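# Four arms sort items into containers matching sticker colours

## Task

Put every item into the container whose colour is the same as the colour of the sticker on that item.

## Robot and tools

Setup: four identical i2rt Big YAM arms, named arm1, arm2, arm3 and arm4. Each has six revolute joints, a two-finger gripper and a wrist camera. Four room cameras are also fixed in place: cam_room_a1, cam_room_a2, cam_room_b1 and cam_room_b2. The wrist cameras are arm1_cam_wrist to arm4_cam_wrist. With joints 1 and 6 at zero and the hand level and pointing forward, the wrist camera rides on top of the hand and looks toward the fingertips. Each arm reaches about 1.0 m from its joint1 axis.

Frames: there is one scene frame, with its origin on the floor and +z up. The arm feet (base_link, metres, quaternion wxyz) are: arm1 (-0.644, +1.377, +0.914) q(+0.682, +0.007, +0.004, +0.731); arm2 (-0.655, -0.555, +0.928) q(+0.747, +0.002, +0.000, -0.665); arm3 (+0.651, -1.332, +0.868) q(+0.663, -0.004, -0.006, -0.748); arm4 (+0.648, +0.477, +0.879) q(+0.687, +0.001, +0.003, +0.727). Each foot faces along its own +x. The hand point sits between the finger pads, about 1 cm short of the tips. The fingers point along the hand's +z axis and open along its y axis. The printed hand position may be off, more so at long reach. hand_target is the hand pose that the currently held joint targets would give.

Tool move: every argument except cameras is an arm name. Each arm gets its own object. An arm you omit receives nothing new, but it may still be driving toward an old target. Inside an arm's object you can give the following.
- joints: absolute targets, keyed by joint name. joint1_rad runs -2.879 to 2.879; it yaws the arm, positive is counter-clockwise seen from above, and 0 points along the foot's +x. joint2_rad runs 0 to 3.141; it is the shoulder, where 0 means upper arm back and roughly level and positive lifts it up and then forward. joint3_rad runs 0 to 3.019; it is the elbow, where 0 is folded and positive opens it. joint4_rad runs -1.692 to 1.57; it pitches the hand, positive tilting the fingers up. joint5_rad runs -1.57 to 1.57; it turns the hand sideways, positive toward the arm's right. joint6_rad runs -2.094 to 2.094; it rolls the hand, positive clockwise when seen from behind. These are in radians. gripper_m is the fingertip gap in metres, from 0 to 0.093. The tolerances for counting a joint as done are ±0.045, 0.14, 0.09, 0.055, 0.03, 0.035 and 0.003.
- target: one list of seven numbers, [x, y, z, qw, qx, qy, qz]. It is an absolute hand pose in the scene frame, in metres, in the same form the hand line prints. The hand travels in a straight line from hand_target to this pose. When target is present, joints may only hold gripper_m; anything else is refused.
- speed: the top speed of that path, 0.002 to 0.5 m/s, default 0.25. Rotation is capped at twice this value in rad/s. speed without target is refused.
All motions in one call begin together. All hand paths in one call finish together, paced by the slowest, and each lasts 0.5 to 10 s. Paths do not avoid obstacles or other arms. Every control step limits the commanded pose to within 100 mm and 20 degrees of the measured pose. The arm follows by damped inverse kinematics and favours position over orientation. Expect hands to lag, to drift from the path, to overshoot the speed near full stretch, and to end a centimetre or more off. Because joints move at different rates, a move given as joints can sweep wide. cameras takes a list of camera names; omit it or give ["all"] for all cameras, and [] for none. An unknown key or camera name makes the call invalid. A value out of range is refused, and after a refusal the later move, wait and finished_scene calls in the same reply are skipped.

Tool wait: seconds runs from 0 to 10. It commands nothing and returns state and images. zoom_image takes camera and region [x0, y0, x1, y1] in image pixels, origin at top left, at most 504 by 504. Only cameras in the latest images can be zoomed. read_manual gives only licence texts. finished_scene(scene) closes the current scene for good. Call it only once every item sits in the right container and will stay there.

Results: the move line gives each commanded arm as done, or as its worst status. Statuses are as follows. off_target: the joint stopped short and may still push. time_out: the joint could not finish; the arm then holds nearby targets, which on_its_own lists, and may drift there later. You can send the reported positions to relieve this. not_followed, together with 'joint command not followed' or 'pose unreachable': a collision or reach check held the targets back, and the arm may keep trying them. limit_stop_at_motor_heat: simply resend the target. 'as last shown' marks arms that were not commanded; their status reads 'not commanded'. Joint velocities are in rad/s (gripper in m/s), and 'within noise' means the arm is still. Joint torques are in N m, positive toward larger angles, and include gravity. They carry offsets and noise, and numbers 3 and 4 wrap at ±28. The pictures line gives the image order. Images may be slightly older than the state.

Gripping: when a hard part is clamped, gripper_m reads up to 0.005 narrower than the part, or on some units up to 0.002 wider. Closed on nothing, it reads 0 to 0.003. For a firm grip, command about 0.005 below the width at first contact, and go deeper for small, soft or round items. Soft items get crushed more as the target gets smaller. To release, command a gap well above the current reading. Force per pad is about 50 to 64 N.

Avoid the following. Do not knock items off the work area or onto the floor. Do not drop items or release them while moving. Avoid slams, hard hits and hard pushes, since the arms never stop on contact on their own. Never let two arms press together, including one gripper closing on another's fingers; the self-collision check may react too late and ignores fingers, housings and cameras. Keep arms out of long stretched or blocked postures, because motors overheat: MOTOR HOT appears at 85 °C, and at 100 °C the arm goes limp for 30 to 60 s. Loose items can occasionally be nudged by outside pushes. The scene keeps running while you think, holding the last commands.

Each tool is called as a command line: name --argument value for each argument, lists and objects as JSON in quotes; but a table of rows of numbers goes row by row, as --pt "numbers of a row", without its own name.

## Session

move

Scene clock: 0.00 s.
Joint torques (N m): no reading
Motor temperatures (°C): arm1=[20 23 27 23 21 21 21] | arm2=[23 24 26 22 22 20 23] | arm3=[24 23 23 23 24 23 23] | arm4=[22 21 23 22 24 21 24]
Heat: arm1: hottest joint3_rad 27 °C; arm2: hottest joint3_rad 26 °C; arm3: hottest joint1_rad 24 °C; arm4: hottest joint5_rad 24 °C.
Joint velocities: within noise
arm1.joint_positions: joint1_rad=+0.263 joint2_rad=+0.541 joint3_rad=+1.448 joint4_rad=-1.274 joint5_rad=+0.156 joint6_rad=+0.460 gripper_m=+0.09396
arm1.joint_status: not commanded
arm1.hand: x=-0.6722 y=+1.5689 z=+1.5123 quat_wxyz=(-0.269, +0.505, -0.648, -0.503) (m; scene frame)
arm1.hand_target: x=-0.6707 y=+1.5650 z=+1.5243 quat_wxyz=(-0.273, +0.499, -0.642, -0.514) (m; scene frame)
arm1.hand_status: not commanded
arm2.joint_positions: joint1_rad=+0.198 joint2_rad=+0.259 joint3_rad=+1.632 joint4_rad=-1.245 joint5_rad=-0.167 joint6_rad=+0.724 gripper_m=+0.09396
arm2.joint_status: not commanded
arm2.hand: x=-0.6328 y=-0.5393 z=+1.6268 quat_wxyz=(-0.736, -0.518, -0.413, +0.142) (m; scene frame)
arm2.hand_target: x=-0.6348 y=-0.5332 z=+1.6300 quat_wxyz=(-0.741, -0.512, -0.410, +0.144) (m; scene frame)
arm2.hand_status: not commanded
arm3.joint_positions: joint1_rad=-0.202 joint2_rad=+0.522 joint3_rad=+1.369 joint4_rad=-1.376 joint5_rad=-0.141 joint6_rad=+0.009 gripper_m=+0.09396
arm3.joint_status: not commanded
arm3.hand: x=+0.6122 y=-1.5130 z=+1.4112 quat_wxyz=(-0.346, -0.682, -0.528, +0.369) (m; scene frame)
arm3.hand_target: x=+0.6130 y=-1.5103 z=+1.4212 quat_wxyz=(-0.352, -0.676, -0.525, +0.378) (m; scene frame)
arm3.hand_status: not commanded
arm4.joint_positions: joint1_rad=+0.128 joint2_rad=+0.492 joint3_rad=+1.422 joint4_rad=-1.388 joint5_rad=-0.180 joint6_rad=-0.624 gripper_m=+0.09396
arm4.joint_status: not commanded
arm4.hand: x=+0.5903 y=+0.6373 z=+1.4468 quat_wxyz=(-0.401, +0.802, -0.272, -0.348) (m; scene frame)
arm4.hand_target: x=+0.5910 y=+0.6334 z=+1.4564 quat_wxyz=(-0.410, +0.797, -0.269, -0.353) (m; scene frame)
arm4.hand_status: not commanded
pictures: arm1_cam_wrist, arm2_cam_wrist, arm3_cam_wrist, arm4_cam_wrist, cam_room_a1, cam_room_a2, cam_room_b1, cam_room_b2
Images, in order (width x height): arm1_cam_wrist 672x504, arm2_cam_wrist 672x504, arm3_cam_wrist 672x504, arm4_cam_wrist 672x504, cam_room_a1 672x504, cam_room_a2 672x504, cam_room_b1 672x504, cam_room_b2 672x504.

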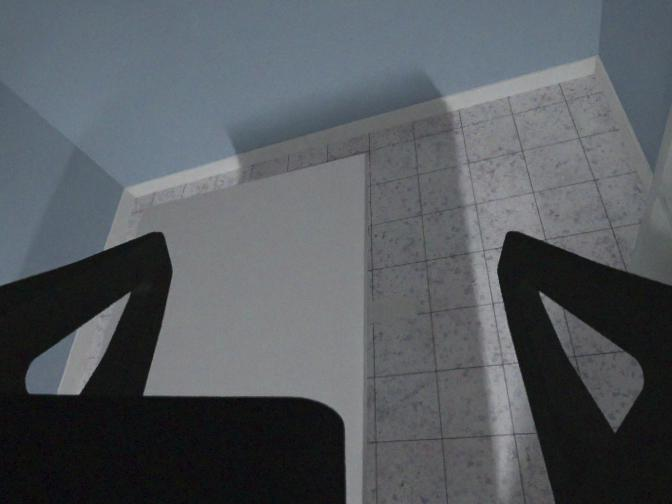

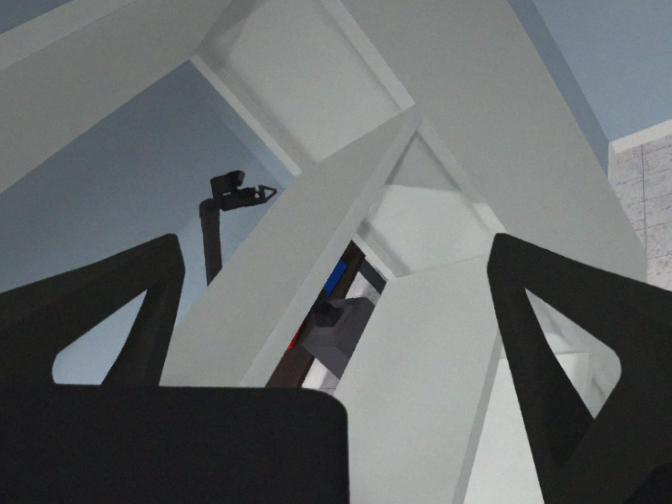

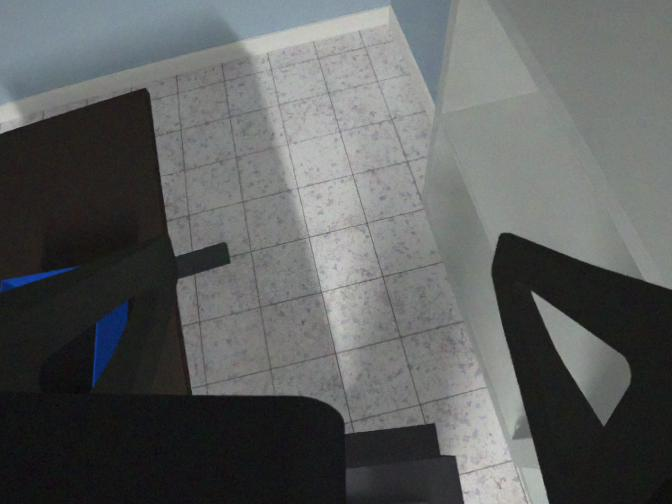

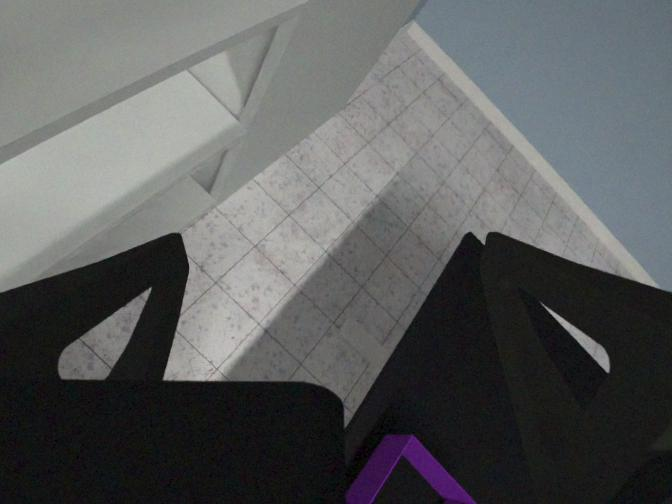

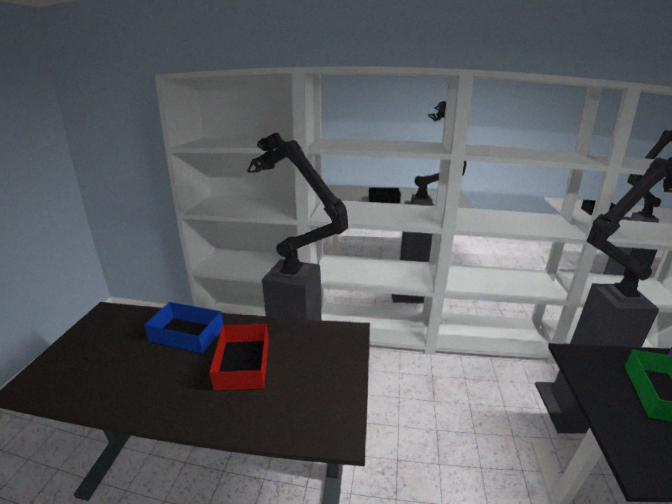

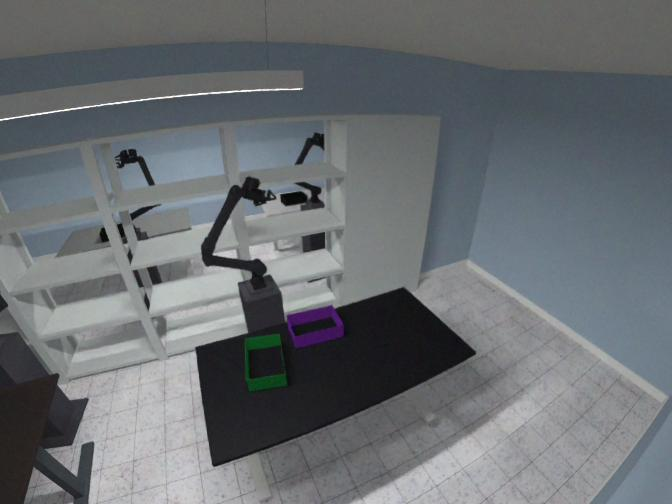

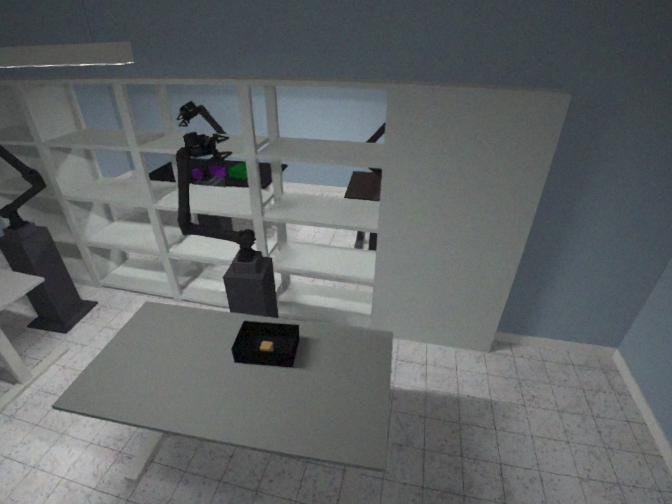

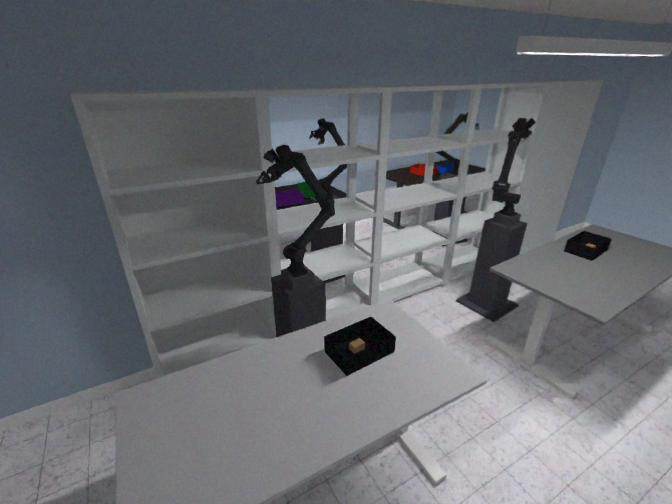

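zoom_image --camera "cam_room_b1" --region '[215, 305, 315, 380]'

zoom_image --camera "cam_room_b2" --region '[310, 305, 410, 380]'

move --arm1 '{"joints":{"joint1_rad":1.5,"joint2_rad":0.534,"joint3_rad":1.403,"joint4_rad":-1.43,"joint5_rad":0,"joint6_rad":0}}' --arm2 '{"joints":{"joint1_rad":-1.69,"joint2_rad":0.39,"joint3_rad":1.428,"joint4_rad":-1.6,"joint5_rad":0,"joint6_rad":0}}' --arm3 '{"joints":{"joint1_rad":1.69,"joint2_rad":0.555,"joint3_rad":1.556,"joint4_rad":-1.56,"joint5_rad":0,"joint6_rad":0}}' --arm4 '{"joints":{"joint1_rad":-1.63,"joint2_rad":0.555,"joint3_rad":1.556,"joint4_rad":-1.56,"joint5_rad":0,"joint6_rad":0}}' --cameras '["arm1_cam_wrist","arm2_cam_wrist","arm3_cam_wrist","arm4_cam_wrist"]'

zoom_image --camera "arm1_cam_wrist" --region '[150, 150, 350, 300]'

zoom_image --camera "arm2_cam_wrist" --region '[150, 80, 350, 230]'

Scaled by 5.040.

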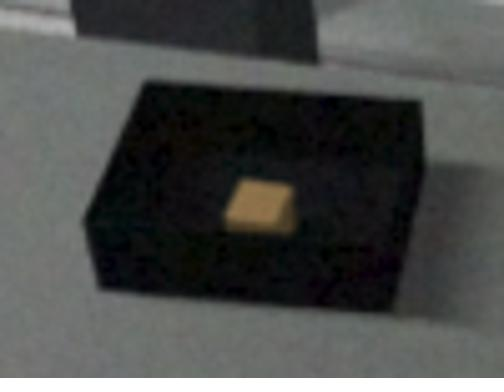

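Scaled by 5.040.

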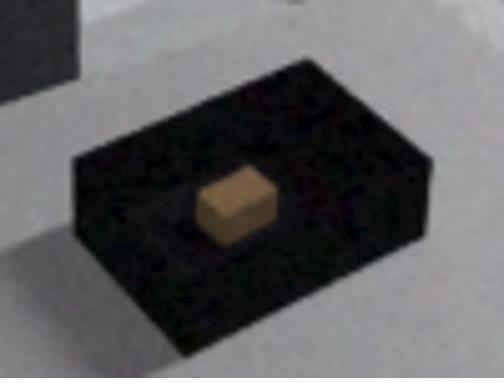

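Scene clock: 11.40 s.
Joint torques (N m): arm1=[-1.03 4.84 9.16 1.28 0.01 -0.05] | arm2=[0.38 4.89 8.55 1.85 0.05 -0.08] | arm3=[2.14 4.42 9.05 1.33 0.05 -0.12] | arm4=[0.79 4.48 8.76 0.94 0.1 0.14]
Motor temperatures (°C): arm1=[20 23 27 23 21 21 21] | arm2=[23 24 26 22 22 20 23] | arm3=[24 23 24 23 24 23 23] | arm4=[22 21 24 22 24 21 24]
Heat: arm1: hottest joint3_rad 27 °C; arm2: hottest joint3_rad 26 °C; arm3: hottest joint1_rad 24 °C; arm4: hottest joint3_rad 24 °C.
move: arm1 done; arm2 done; arm3 done; arm4 done
Joint velocities: within noise
arm1.joint_positions: joint1_rad=+1.492 joint2_rad=+0.538 joint3_rad=+1.395 joint4_rad=-1.421 joint5_rad=+0.000 joint6_rad=+0.008 gripper_m=+0.09398
arm1.joint_status: all done
arm1.hand: x=-0.8247 y=+1.3782 z=+1.4572 quat_wxyz=(-0.002, +0.872, -0.007, -0.489) (m; scene frame)
arm1.hand_target: x=-0.8205 y=+1.3767 z=+1.4594 quat_wxyz=(-0.002, +0.871, +0.000, -0.491) (m; scene frame)
arm1.hand_status: not commanded
arm2.joint_positions: joint1_rad=-1.685 joint2_rad=+0.393 joint3_rad=+1.414 joint4_rad=-1.586 joint5_rad=-0.001 joint6_rad=+0.014 gripper_m=+0.09400
arm2.joint_status: all done
arm2.hand: x=-0.7612 y=-0.5570 z=+1.4603 quat_wxyz=(-0.003, -0.877, +0.004, +0.481) (m; scene frame)
arm2.hand_target: x=-0.7556 y=-0.5563 z=+1.4632 quat_wxyz=(+0.002, -0.876, +0.000, +0.482) (m; scene frame)
arm2.hand_status: not commanded
arm3.joint_positions: joint1_rad=+1.678 joint2_rad=+0.553 joint3_rad=+1.526 joint4_rad=-1.552 joint5_rad=-0.001 joint6_rad=+0.007 gripper_m=+0.09398
arm3.joint_status: all done
arm3.hand: x=+0.8064 y=-1.3263 z=+1.4361 quat_wxyz=(-0.476, -0.005, -0.879, +0.007) (m; scene frame)
arm3.hand_target: x=+0.8007 y=-1.3244 z=+1.4465 quat_wxyz=(-0.485, +0.003, -0.875, +0.006) (m; scene frame)
arm3.hand_status: not commanded
arm4.joint_positions: joint1_rad=-1.626 joint2_rad=+0.553 joint3_rad=+1.518 joint4_rad=-1.548 joint5_rad=-0.001 joint6_rad=-0.013 gripper_m=+0.09399
arm4.joint_status: all done
arm4.hand: x=+0.8087 y=+0.4792 z=+1.4442 quat_wxyz=(-0.472, +0.007, -0.882, +0.004) (m; scene frame)
arm4.hand_target: x=+0.8010 y=+0.4785 z=+1.4574 quat_wxyz=(-0.483, +0.000, -0.876, +0.002) (m; scene frame)
arm4.hand_status: not commanded
pictures: arm1_cam_wrist, arm2_cam_wrist, arm3_cam_wrist, arm4_cam_wrist
Images, in order (width x height): arm1_cam_wrist 672x504, arm2_cam_wrist 672x504, arm3_cam_wrist 672x504, arm4_cam_wrist 672x504.

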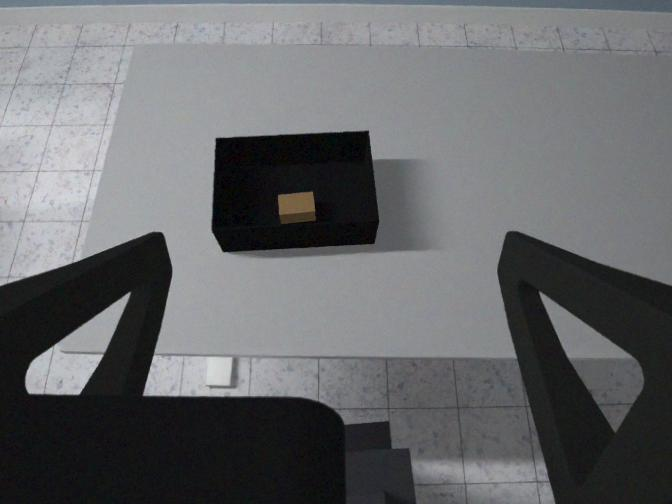

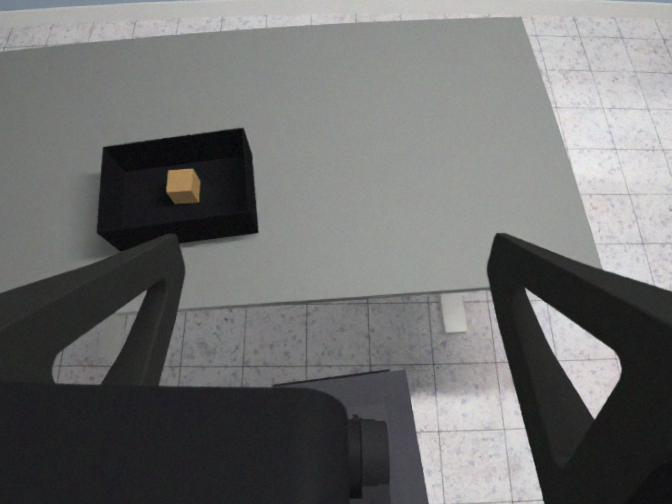

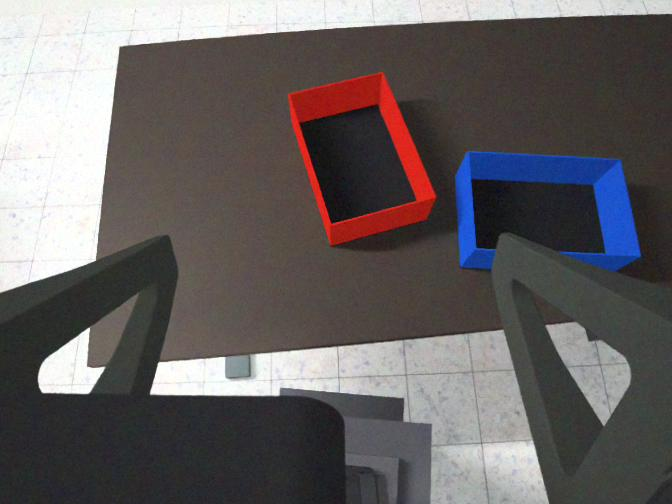

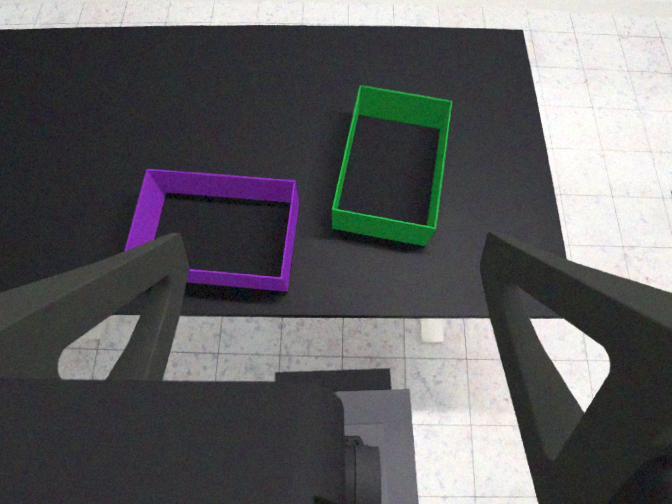

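Scaled by 2.520.

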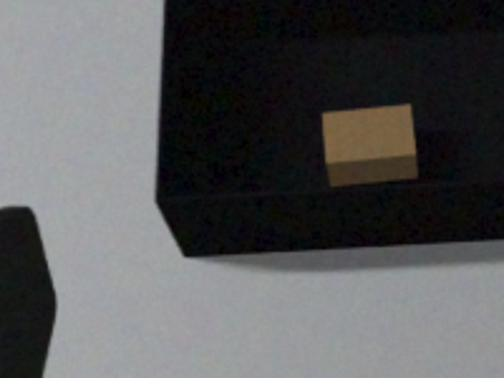

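Scaled by 2.520.

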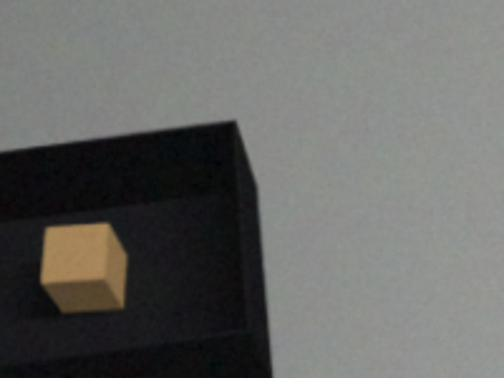

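move --arm1 '{"target":[-1.228,1.298,1.09,-0.0106,-0.983,-0.0601,0.1733]}' --arm2 '{"target":[-1.203,-0.893,1.09,-0.0076,-0.9838,-0.0429,0.1734]}' --cameras '["arm1_cam_wrist","arm2_cam_wrist"]'

Scene clock: 41.43 s.
Joint torques (N m): arm1=[-0.32 -13.04 16.16 0.57 -0.09 -0.04] | arm2=[0.03 -19.25 15.71 0.73 0.02 0.14] | arm3=[2.02 4.42 9.07 1.35 0.06 -0.11] | arm4=[0.73 4.25 8.79 0.8 0.14 0.19]
Motor temperatures (°C): arm1=[20 23 30 23 21 21 21] | arm2=[23 24 28 22 22 20 23] | arm3=[24 23 27 23 24 23 23] | arm4=[22 22 26 22 24 21 24]
Heat: arm1: hottest joint3_rad 30 °C; arm2: hottest joint3_rad 28 °C; arm3: hottest joint3_rad 27 °C; arm4: hottest joint3_rad 26 °C.
move: arm1 off_target; arm2 off_target
Joint velocities: within noise
arm1.joint_positions: joint1_rad=+1.625 joint2_rad=+1.711 joint3_rad=+1.389 joint4_rad=-0.971 joint5_rad=+0.002 joint6_rad=+0.021 gripper_m=+0.09398
arm1.joint_status: not commanded
arm1.hand: x=-1.2089 y=+1.3075 z=+1.0613 quat_wxyz=(+0.008, +0.988, +0.051, -0.146) (m; scene frame)
arm1.hand_target: x=-1.2263 y=+1.2982 z=+1.0902 quat_wxyz=(+0.011, +0.983, +0.060, -0.174) (m; scene frame)
arm1.hand_status: off_target (0.036 m and 3.4 deg from the pose sent, 0.551 m and 39.4 deg at the start)
arm2.joint_positions: joint1_rad=-1.081 joint2_rad=+1.840 joint3_rad=+1.587 joint4_rad=-1.037 joint5_rad=+0.170 joint6_rad=+0.477 gripper_m=+0.09400
arm2.joint_status: not commanded
arm2.hand: x=-1.1860 y=-0.8878 z=+1.0741 quat_wxyz=(+0.001, -0.985, -0.052, +0.162) (m; scene frame)
arm2.hand_target: x=-1.2021 y=-0.8924 z=+1.0900 quat_wxyz=(-0.008, -0.984, -0.043, +0.174) (m; scene frame)
arm2.hand_status: off_target (0.024 m and 2.0 deg from the pose sent, 0.667 m and 37.9 deg at the start; pose on its path clipped on 7 of 104 steps)
arm3, arm4: as last shown
arm4.hand_target: x=+0.8010 y=+0.4785 z=+1.4575 quat_wxyz=(-0.483, +0.000, -0.876, +0.002) (m; scene frame)
pictures: arm1_cam_wrist, arm2_cam_wrist
Images, in order (width x height): arm1_cam_wrist 672x504, arm2_cam_wrist 672x504.

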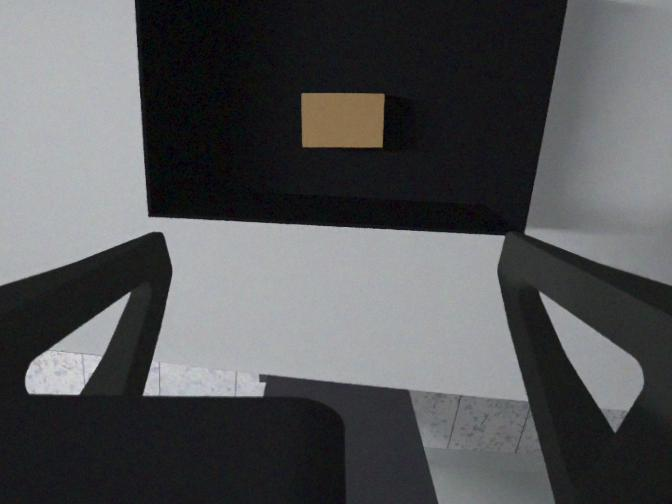

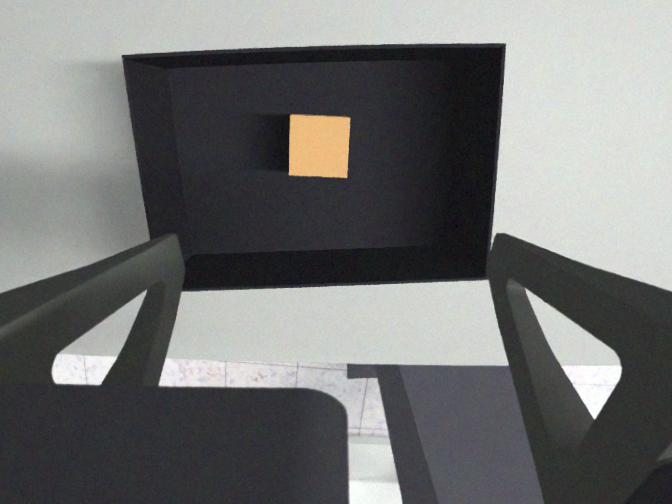

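move --arm1 '{"target":[-1.237,1.312,0.90,-0.0091,-0.9835,-0.0515,0.1734]}' --arm2 '{"target":[-1.193,-0.908,0.89,-0.0045,-0.9845,-0.0258,0.1735]}' --cameras '["arm1_cam_wrist","arm2_cam_wrist"]'

Scene clock: 57.43 s.
Joint torques (N m): arm1=[-3.19 -15.03 9.13 1.48 -0.06 -0.03] | arm2=[1.26 -20.37 8.92 1.95 0.36 0.22] | arm3=[2.14 4.6 9.05 1.36 0.05 -0.11] | arm4=[0.32 4.54 8.79 0.85 0.13 0.19]
Motor temperatures (°C): arm1=[20 24 34 23 21 21 21] | arm2=[23 25 31 22 22 20 23] | arm3=[24 23 27 23 24 23 23] | arm4=[22 22 27 22 24 21 24]
Heat: arm1: hottest joint3_rad 34 °C; arm2: hottest joint3_rad 31 °C; arm3: hottest joint3_rad 27 °C; arm4: hottest joint3_rad 27 °C.
move: arm1 done; arm2 off_target
Joint velocities: within noise
arm1.joint_positions: joint1_rad=+1.623 joint2_rad=+1.952 joint3_rad=+1.238 joint4_rad=-0.546 joint5_rad=+0.000 joint6_rad=+0.014 gripper_m=+0.09398
arm1.joint_status: not commanded
arm1.hand: x=-1.2295 y=+1.3064 z=+0.8958 quat_wxyz=(+0.009, +0.985, +0.053, -0.162) (m; scene frame)
arm1.hand_target: x=-1.2369 y=+1.3121 z=+0.9001 quat_wxyz=(+0.009, +0.983, +0.051, -0.173) (m; scene frame)
arm1.hand_status: done (0.010 m and 1.3 deg from the pose sent, 0.164 m and 3.2 deg at the start)
arm2.joint_positions: joint1_rad=-1.064 joint2_rad=+2.066 joint3_rad=+1.437 joint4_rad=-0.638 joint5_rad=+0.183 joint6_rad=+0.536 gripper_m=+0.09400
arm2.joint_status: not commanded
arm2.hand: x=-1.1957 y=-0.9049 z=+0.9009 quat_wxyz=(-0.005, -0.984, -0.030, +0.175) (m; scene frame)
arm2.hand_target: x=-1.1929 y=-0.9078 z=+0.8901 quat_wxyz=(-0.004, -0.984, -0.026, +0.173) (m; scene frame)
arm2.hand_status: off_target (0.012 m and 0.5 deg from the pose sent, 0.185 m and 3.4 deg at the start)
arm3, arm4: as last shown
pictures: arm1_cam_wrist, arm2_cam_wrist
Images, in order (width x height): arm1_cam_wrist 672x504, arm2_cam_wrist 672x504.

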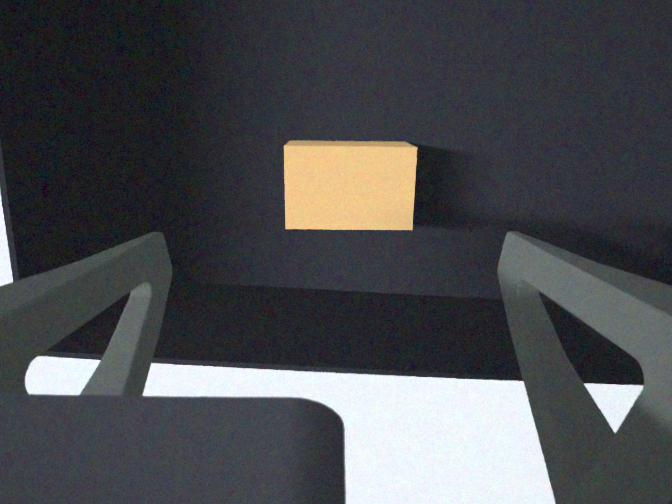

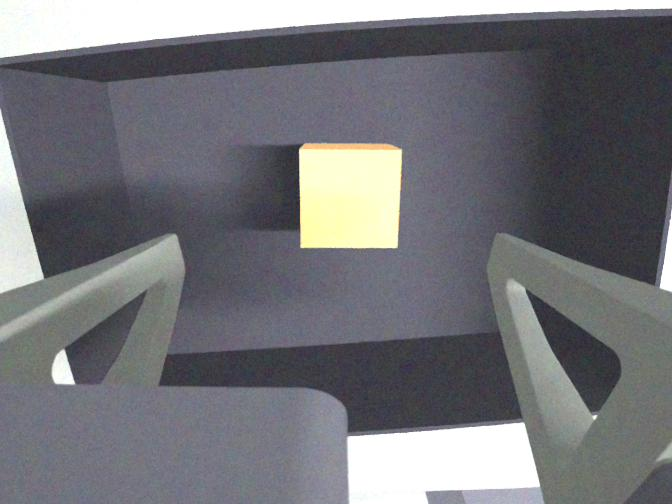

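move --arm1 '{"target":[-1.231,1.318,0.805,-0.0091,-0.9835,-0.0515,0.1734]}' --arm2 '{"target":[-1.189,-0.90,0.80,-0.0045,-0.9845,-0.0258,0.1735]}' --cameras '["arm1_cam_wrist","arm2_cam_wrist"]'

Scene clock: 65.67 s.
Joint torques (N m): arm1=[-2.55 -16.67 7.82 1.4 -0.03 -0.03] | arm2=[0.73 -21.48 7.94 1.95 0.28 0.14] | arm3=[2.02 4.54 9.07 1.33 0.05 -0.12] | arm4=[0.26 4.78 8.87 0.9 0.15 0.16]
Motor temperatures (°C): arm1=[20 24 33 23 21 21 21] | arm2=[23 26 31 22 22 20 23] | arm3=[24 23 28 23 24 23 23] | arm4=[22 22 28 22 24 21 24]
Heat: arm1: hottest joint3_rad 33 °C; arm2: hottest joint3_rad 31 °C; arm3: hottest joint3_rad 28 °C; arm4: hottest joint3_rad 28 °C.
move: arm1 off_target; arm2 done
Joint velocities: within noise
arm1.joint_positions: joint1_rad=+1.614 joint2_rad=+2.130 joint3_rad=+1.186 joint4_rad=-0.330 joint5_rad=-0.003 joint6_rad=+0.006 gripper_m=+0.09398
arm1.joint_status: not commanded
arm1.hand: x=-1.2181 y=+1.3135 z=+0.7936 quat_wxyz=(+0.008, +0.986, +0.053, -0.155) (m; scene frame)
arm1.hand_target: x=-1.2308 y=+1.3181 z=+0.8052 quat_wxyz=(+0.009, +0.983, +0.051, -0.173) (m; scene frame)
arm1.hand_status: off_target (0.018 m and 2.1 deg from the pose sent, 0.092 m and 1.3 deg at the start)
arm2.joint_positions: joint1_rad=-1.064 joint2_rad=+2.215 joint3_rad=+1.392 joint4_rad=-0.452 joint5_rad=+0.183 joint6_rad=+0.536 gripper_m=+0.09400
arm2.joint_status: not commanded
arm2.hand: x=-1.1881 y=-0.8993 z=+0.8058 quat_wxyz=(-0.003, -0.985, -0.030, +0.171) (m; scene frame)
arm2.hand_target: x=-1.1890 y=-0.8999 z=+0.8001 quat_wxyz=(-0.004, -0.984, -0.026, +0.173) (m; scene frame)
arm2.hand_status: done (0.006 m and 0.6 deg from the pose sent, 0.101 m and 0.5 deg at the start)
arm3, arm4: as last shown
pictures: arm1_cam_wrist, arm2_cam_wrist
Images, in order (width x height): arm1_cam_wrist 672x504, arm2_cam_wrist 672x504.

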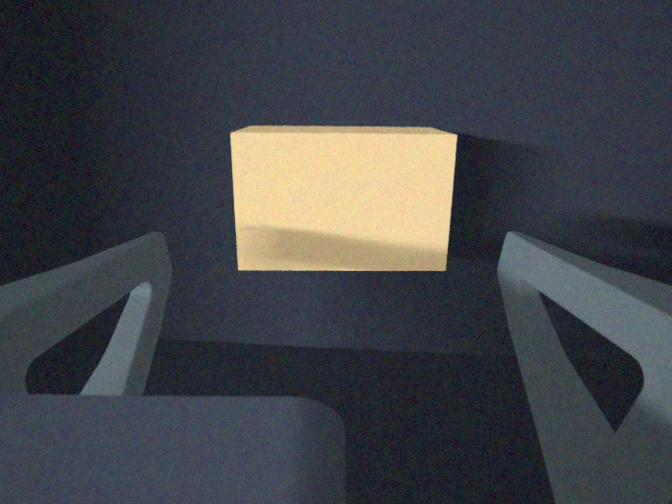

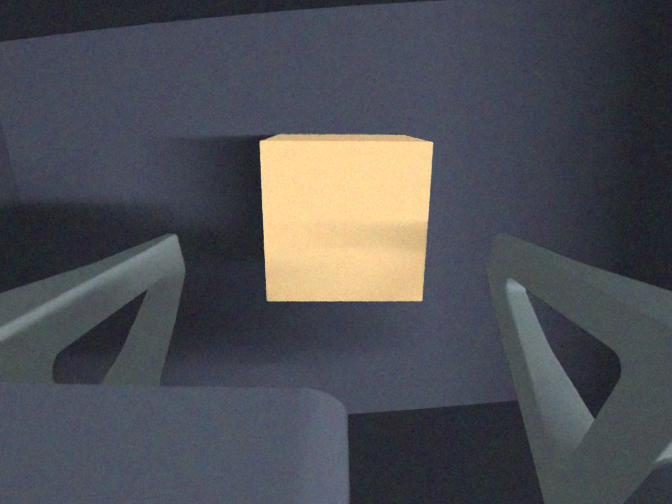

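move --arm1 '{"target":[-1.246,1.32,0.765,-0.0091,-0.9835,-0.0515,0.1734],"speed":0.12}' --arm2 '{"target":[-1.202,-0.902,0.755,-0.0045,-0.9845,-0.0258,0.1735],"speed":0.12}' --cameras '["arm1_cam_wrist","arm2_cam_wrist"]'

Scene clock: 70.33 s.
Joint torques (N m): arm1=[-2.55 -15.15 9.96 1.46 -0.03 -0.06] | arm2=[0.03 -20.84 10.52 1.92 0.16 0.05] | arm3=[2.08 4.42 9.05 1.32 0.06 -0.12] | arm4=[0.56 4.37 8.85 0.95 0.12 0.19]
Motor temperatures (°C): arm1=[20 25 33 23 21 21 21] | arm2=[23 26 31 22 22 20 23] | arm3=[24 23 28 23 24 23 23] | arm4=[22 22 28 22 24 21 24]
Heat: arm1: hottest joint3_rad 33 °C; arm2: hottest joint3_rad 31 °C; arm3: hottest joint3_rad 28 °C; arm4: hottest joint3_rad 28 °C.
move: arm1 off_target; arm2 off_target
Joint velocities: within noise
arm1.joint_positions: joint1_rad=+1.607 joint2_rad=+2.219 joint3_rad=+1.212 joint4_rad=-0.281 joint5_rad=-0.005 joint6_rad=-0.001 gripper_m=+0.09398
arm1.joint_status: not commanded
arm1.hand: x=-1.2203 y=+1.3166 z=+0.7554 quat_wxyz=(+0.008, +0.987, +0.053, -0.148) (m; scene frame)
arm1.hand_target: x=-1.2450 y=+1.3202 z=+0.7660 quat_wxyz=(+0.009, +0.983, +0.052, -0.173) (m; scene frame)
arm1.hand_status: off_target (0.028 m and 2.9 deg from the pose sent, 0.041 m and 2.1 deg at the start)
arm2.joint_positions: joint1_rad=-1.064 joint2_rad=+2.313 joint3_rad=+1.408 joint4_rad=-0.399 joint5_rad=+0.183 joint6_rad=+0.536 gripper_m=+0.09400
arm2.joint_status: not commanded
arm2.hand: x=-1.1830 y=-0.8956 z=+0.7551 quat_wxyz=(+0.005, -0.987, -0.031, +0.160) (m; scene frame)
arm2.hand_target: x=-1.2013 y=-0.9014 z=+0.7555 quat_wxyz=(-0.004, -0.984, -0.026, +0.174) (m; scene frame)
arm2.hand_status: off_target (0.020 m and 2.0 deg from the pose sent, 0.053 m and 0.6 deg at the start)
arm3, arm4: as last shown
pictures: arm1_cam_wrist, arm2_cam_wrist
Images, in order (width x height): arm1_cam_wrist 672x504, arm2_cam_wrist 672x504.

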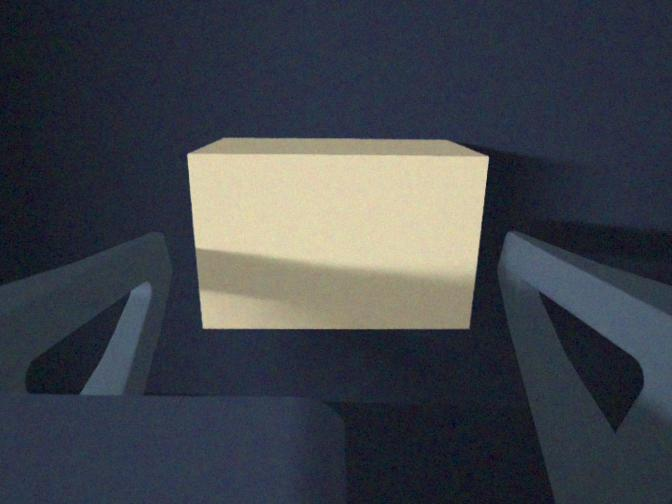

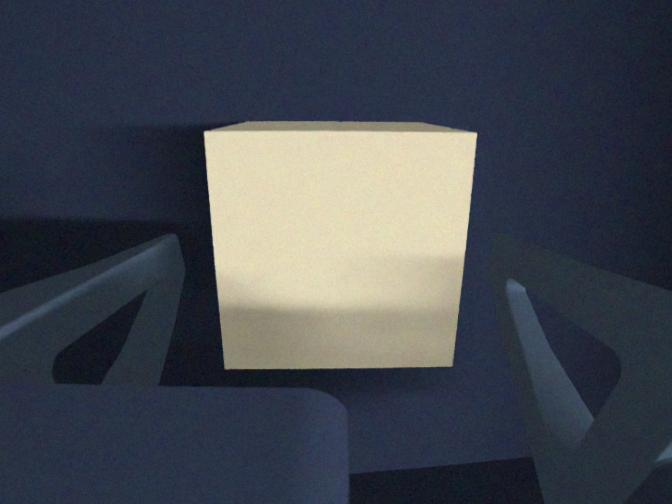

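Well centred. Grip.

move --arm1 '{"joints":{"gripper_m":0.071}}' --arm2 '{"joints":{"gripper_m":0.057}}' --cameras '[]'

move --arm1 '{"joints":{"gripper_m":0.057}}' --arm2 '{"joints":{"gripper_m":0.042}}' --cameras '["arm1_cam_wrist","arm2_cam_wrist"]'

move --arm1 '{"target":[-1.24,1.319,1.08,-0.0091,-0.9835,-0.0515,0.1734]}' --arm2 '{"target":[-1.199,-0.901,1.08,-0.0045,-0.9845,-0.0258,0.1735]}' --cameras '["arm1_cam_wrist","arm2_cam_wrist","cam_room_b1","cam_room_b2"]'

Scene clock: 77.13 s.
Joint torques (N m): arm1=[-2.43 -16.09 10.06 1.46 -0.01 -0.07] | arm2=[0.03 -20.78 10.48 1.89 0.14 0.06] | arm3=[2.08 4.54 9.05 1.32 0.06 -0.11] | arm4=[0.62 4.78 8.84 0.9 0.15 0.18]
Motor temperatures (°C): arm1=[20 25 32 23 21 21 21] | arm2=[23 26 31 22 22 20 23] | arm3=[24 23 28 23 24 23 23] | arm4=[22 22 28 22 24 21 24]
Heat: arm1: hottest joint3_rad 32 °C; arm2: hottest joint3_rad 31 °C; arm3: hottest joint3_rad 28 °C; arm4: hottest joint3_rad 28 °C.
move: arm1 done; arm2 done
Joint velocities: within noise
arm1.joint_positions: joint1_rad=+1.607 joint2_rad=+2.219 joint3_rad=+1.212 joint4_rad=-0.281 joint5_rad=-0.005 joint6_rad=-0.001 gripper_m=+0.07106
arm1.joint_status: all done
arm1.hand: x=-1.2203 y=+1.3166 z=+0.7554 quat_wxyz=(+0.008, +0.987, +0.053, -0.148) (m; scene frame)
arm1.hand_target: x=-1.2450 y=+1.3202 z=+0.7660 quat_wxyz=(+0.009, +0.983, +0.051, -0.173) (m; scene frame)
arm1.hand_status: not commanded
arm2.joint_positions: joint1_rad=-1.064 joint2_rad=+2.313 joint3_rad=+1.408 joint4_rad=-0.399 joint5_rad=+0.183 joint6_rad=+0.536 gripper_m=+0.05709
arm2.joint_status: all done
arm2.hand: x=-1.1830 y=-0.8956 z=+0.7551 quat_wxyz=(+0.005, -0.987, -0.031, +0.160) (m; scene frame)
arm2.hand_target: x=-1.2013 y=-0.9013 z=+0.7555 quat_wxyz=(-0.004, -0.984, -0.026, +0.173) (m; scene frame)
arm2.hand_status: not commanded
arm3, arm4: as last shown
pictures: none
No camera images: "cameras" was empty.

Scene clock: 77.60 s.
Joint torques (N m): arm1=[-2.32 -14.86 9.87 1.42 -0.02 -0.07] | arm2=[0.03 -20.78 10.54 1.89 0.15 0.06] | arm3=[2.14 4.42 9.06 1.29 0.05 -0.11] | arm4=[0.85 4.31 8.84 0.87 0.11 0.15]
Motor temperatures (°C): arm1=[20 25 32 23 21 21 21] | arm2=[23 26 31 22 22 20 23] | arm3=[24 23 28 23 24 23 23] | arm4=[22 22 28 22 24 21 24]
Heat: arm1: hottest joint3_rad 32 °C; arm2: hottest joint3_rad 31 °C; arm3: hottest joint3_rad 28 °C; arm4: hottest joint3_rad 28 °C.
move: arm1 off_target; arm2 off_target
Joint velocities: within noise
arm1.joint_positions: joint1_rad=+1.607 joint2_rad=+2.219 joint3_rad=+1.212 joint4_rad=-0.281 joint5_rad=-0.005 joint6_rad=-0.001 gripper_m=+0.06846
arm1.joint_status: gripper_m off_target (ended at +0.06849, target +0.05700)
arm1.hand: x=-1.2203 y=+1.3166 z=+0.7554 quat_wxyz=(+0.008, +0.987, +0.053, -0.148) (m; scene frame)
arm1.hand_target: x=-1.2450 y=+1.3202 z=+0.7660 quat_wxyz=(+0.009, +0.983, +0.051, -0.173) (m; scene frame)
arm1.hand_status: not commanded
arm2.joint_positions: joint1_rad=-1.064 joint2_rad=+2.313 joint3_rad=+1.408 joint4_rad=-0.398 joint5_rad=+0.183 joint6_rad=+0.536 gripper_m=+0.05288
arm2.joint_status: gripper_m off_target (ended at +0.05291, target +0.04200)
arm2.hand: x=-1.1832 y=-0.8957 z=+0.7552 quat_wxyz=(+0.005, -0.987, -0.031, +0.160) (m; scene frame)
arm2.hand_target: x=-1.2013 y=-0.9014 z=+0.7555 quat_wxyz=(-0.004, -0.984, -0.026, +0.174) (m; scene frame)
arm2.hand_status: not commanded
arm3, arm4: as last shown
pictures: arm1_cam_wrist, arm2_cam_wrist
Images, in order (width x height): arm1_cam_wrist 672x504, arm2_cam_wrist 672x504.

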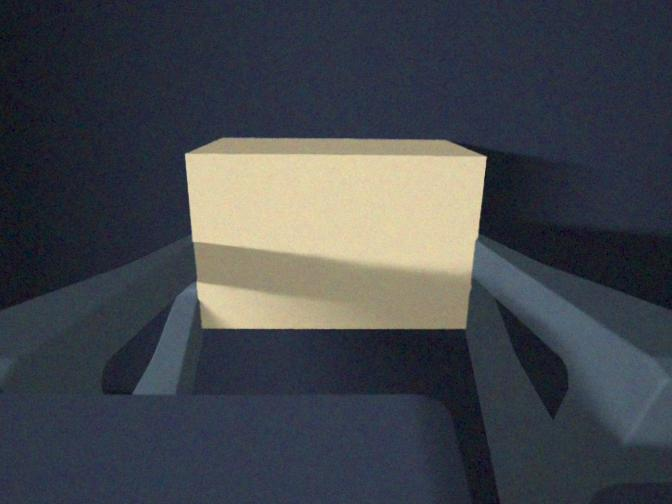

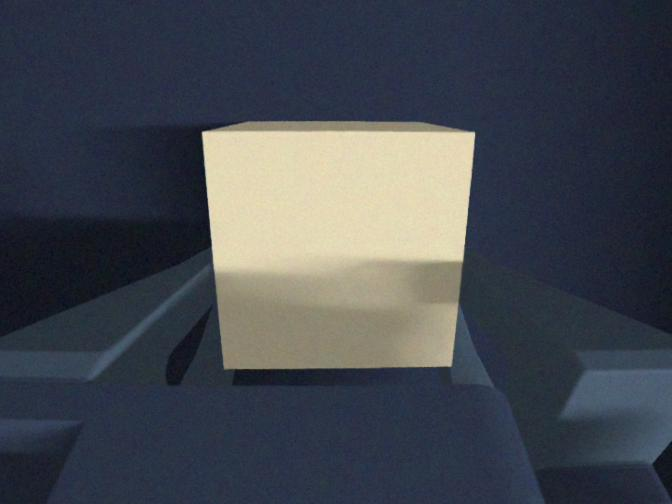

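Scene clock: 79.63 s.
Joint torques (N m): arm1=[-2.61 -14.15 15.01 0.61 -0.05 -0.03] | arm2=[0.03 -20.54 14.53 0.76 0.16 0.07] | arm3=[2.26 4.54 9.03 1.33 0.05 -0.13] | arm4=[0.62 4.42 8.88 0.96 0.13 0.18]
Motor temperatures (°C): arm1=[20 25 32 23 21 21 21] | arm2=[23 26 31 22 22 20 23] | arm3=[24 23 28 23 24 23 23] | arm4=[22 22 28 22 24 21 24]
Heat: arm1: hottest joint3_rad 32 °C; arm2: hottest joint3_rad 31 °C; arm3: hottest joint3_rad 28 °C; arm4: hottest joint3_rad 28 °C.
move: arm1 off_target; arm2 off_target
Joint velocities: within noise
arm1.joint_positions: joint1_rad=+1.607 joint2_rad=+1.744 joint3_rad=+1.416 joint4_rad=-0.954 joint5_rad=-0.005 joint6_rad=-0.001 gripper_m=+0.06846
arm1.joint_status: not commanded
arm1.hand: x=-1.2239 y=+1.3149 z=+1.0557 quat_wxyz=(+0.008, +0.987, +0.053, -0.151) (m; scene frame)
arm1.hand_target: x=-1.2388 y=+1.3191 z=+1.0802 quat_wxyz=(+0.009, +0.983, +0.052, -0.174) (m; scene frame)
arm1.hand_status: off_target (0.029 m and 2.6 deg from the pose sent, 0.325 m and 2.9 deg at the start)
arm2.joint_positions: joint1_rad=-1.064 joint2_rad=+1.864 joint3_rad=+1.596 joint4_rad=-1.028 joint5_rad=+0.183 joint6_rad=+0.536 gripper_m=+0.05289
arm2.joint_status: not commanded
arm2.hand: x=-1.1856 y=-0.8980 z=+1.0640 quat_wxyz=(+0.003, -0.986, -0.031, +0.162) (m; scene frame)
arm2.hand_target: x=-1.1985 y=-0.9005 z=+1.0802 quat_wxyz=(-0.005, -0.984, -0.026, +0.174) (m; scene frame)
arm2.hand_status: off_target (0.021 m and 1.7 deg from the pose sent, 0.325 m and 2.0 deg at the start)
arm3, arm4: as last shown
pictures: arm1_cam_wrist, arm2_cam_wrist, cam_room_b1, cam_room_b2
Images, in order (width x height): arm1_cam_wrist 672x504, arm2_cam_wrist 672x504, cam_room_b1 672x504, cam_room_b2 672x504.

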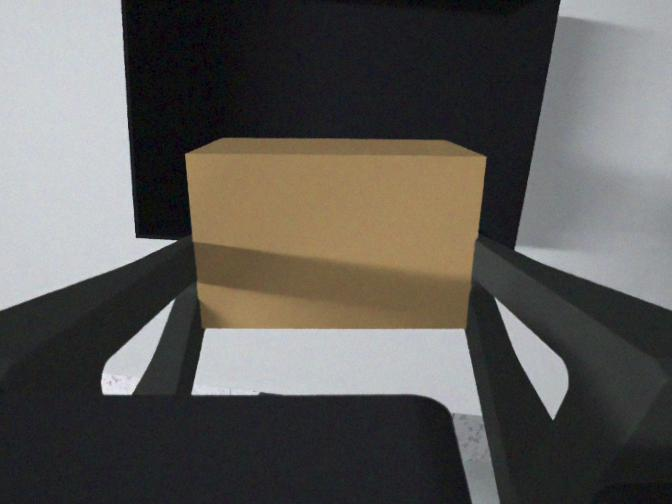

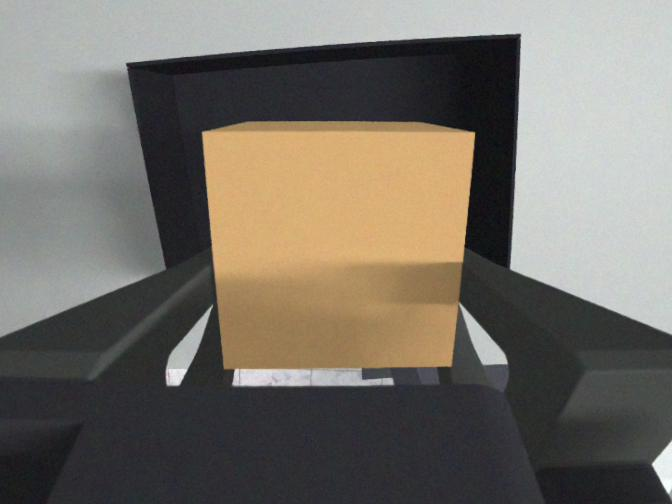

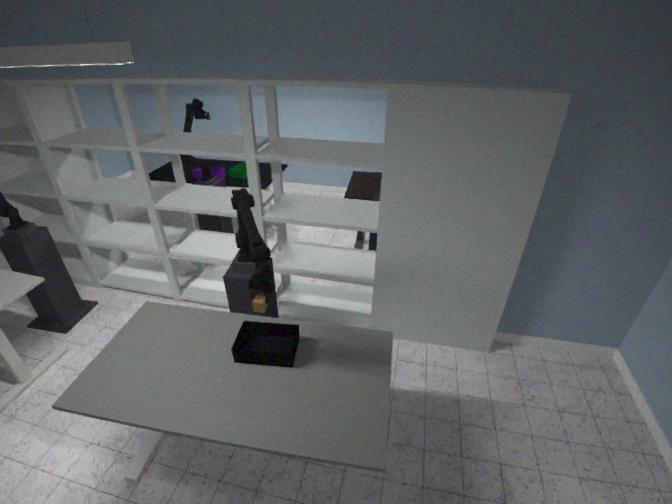

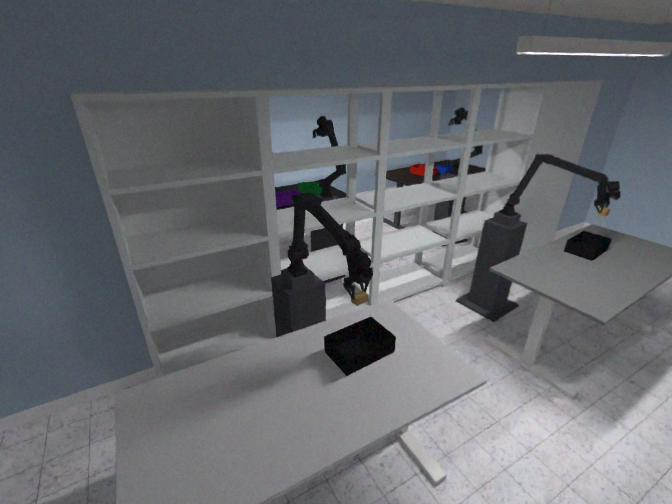

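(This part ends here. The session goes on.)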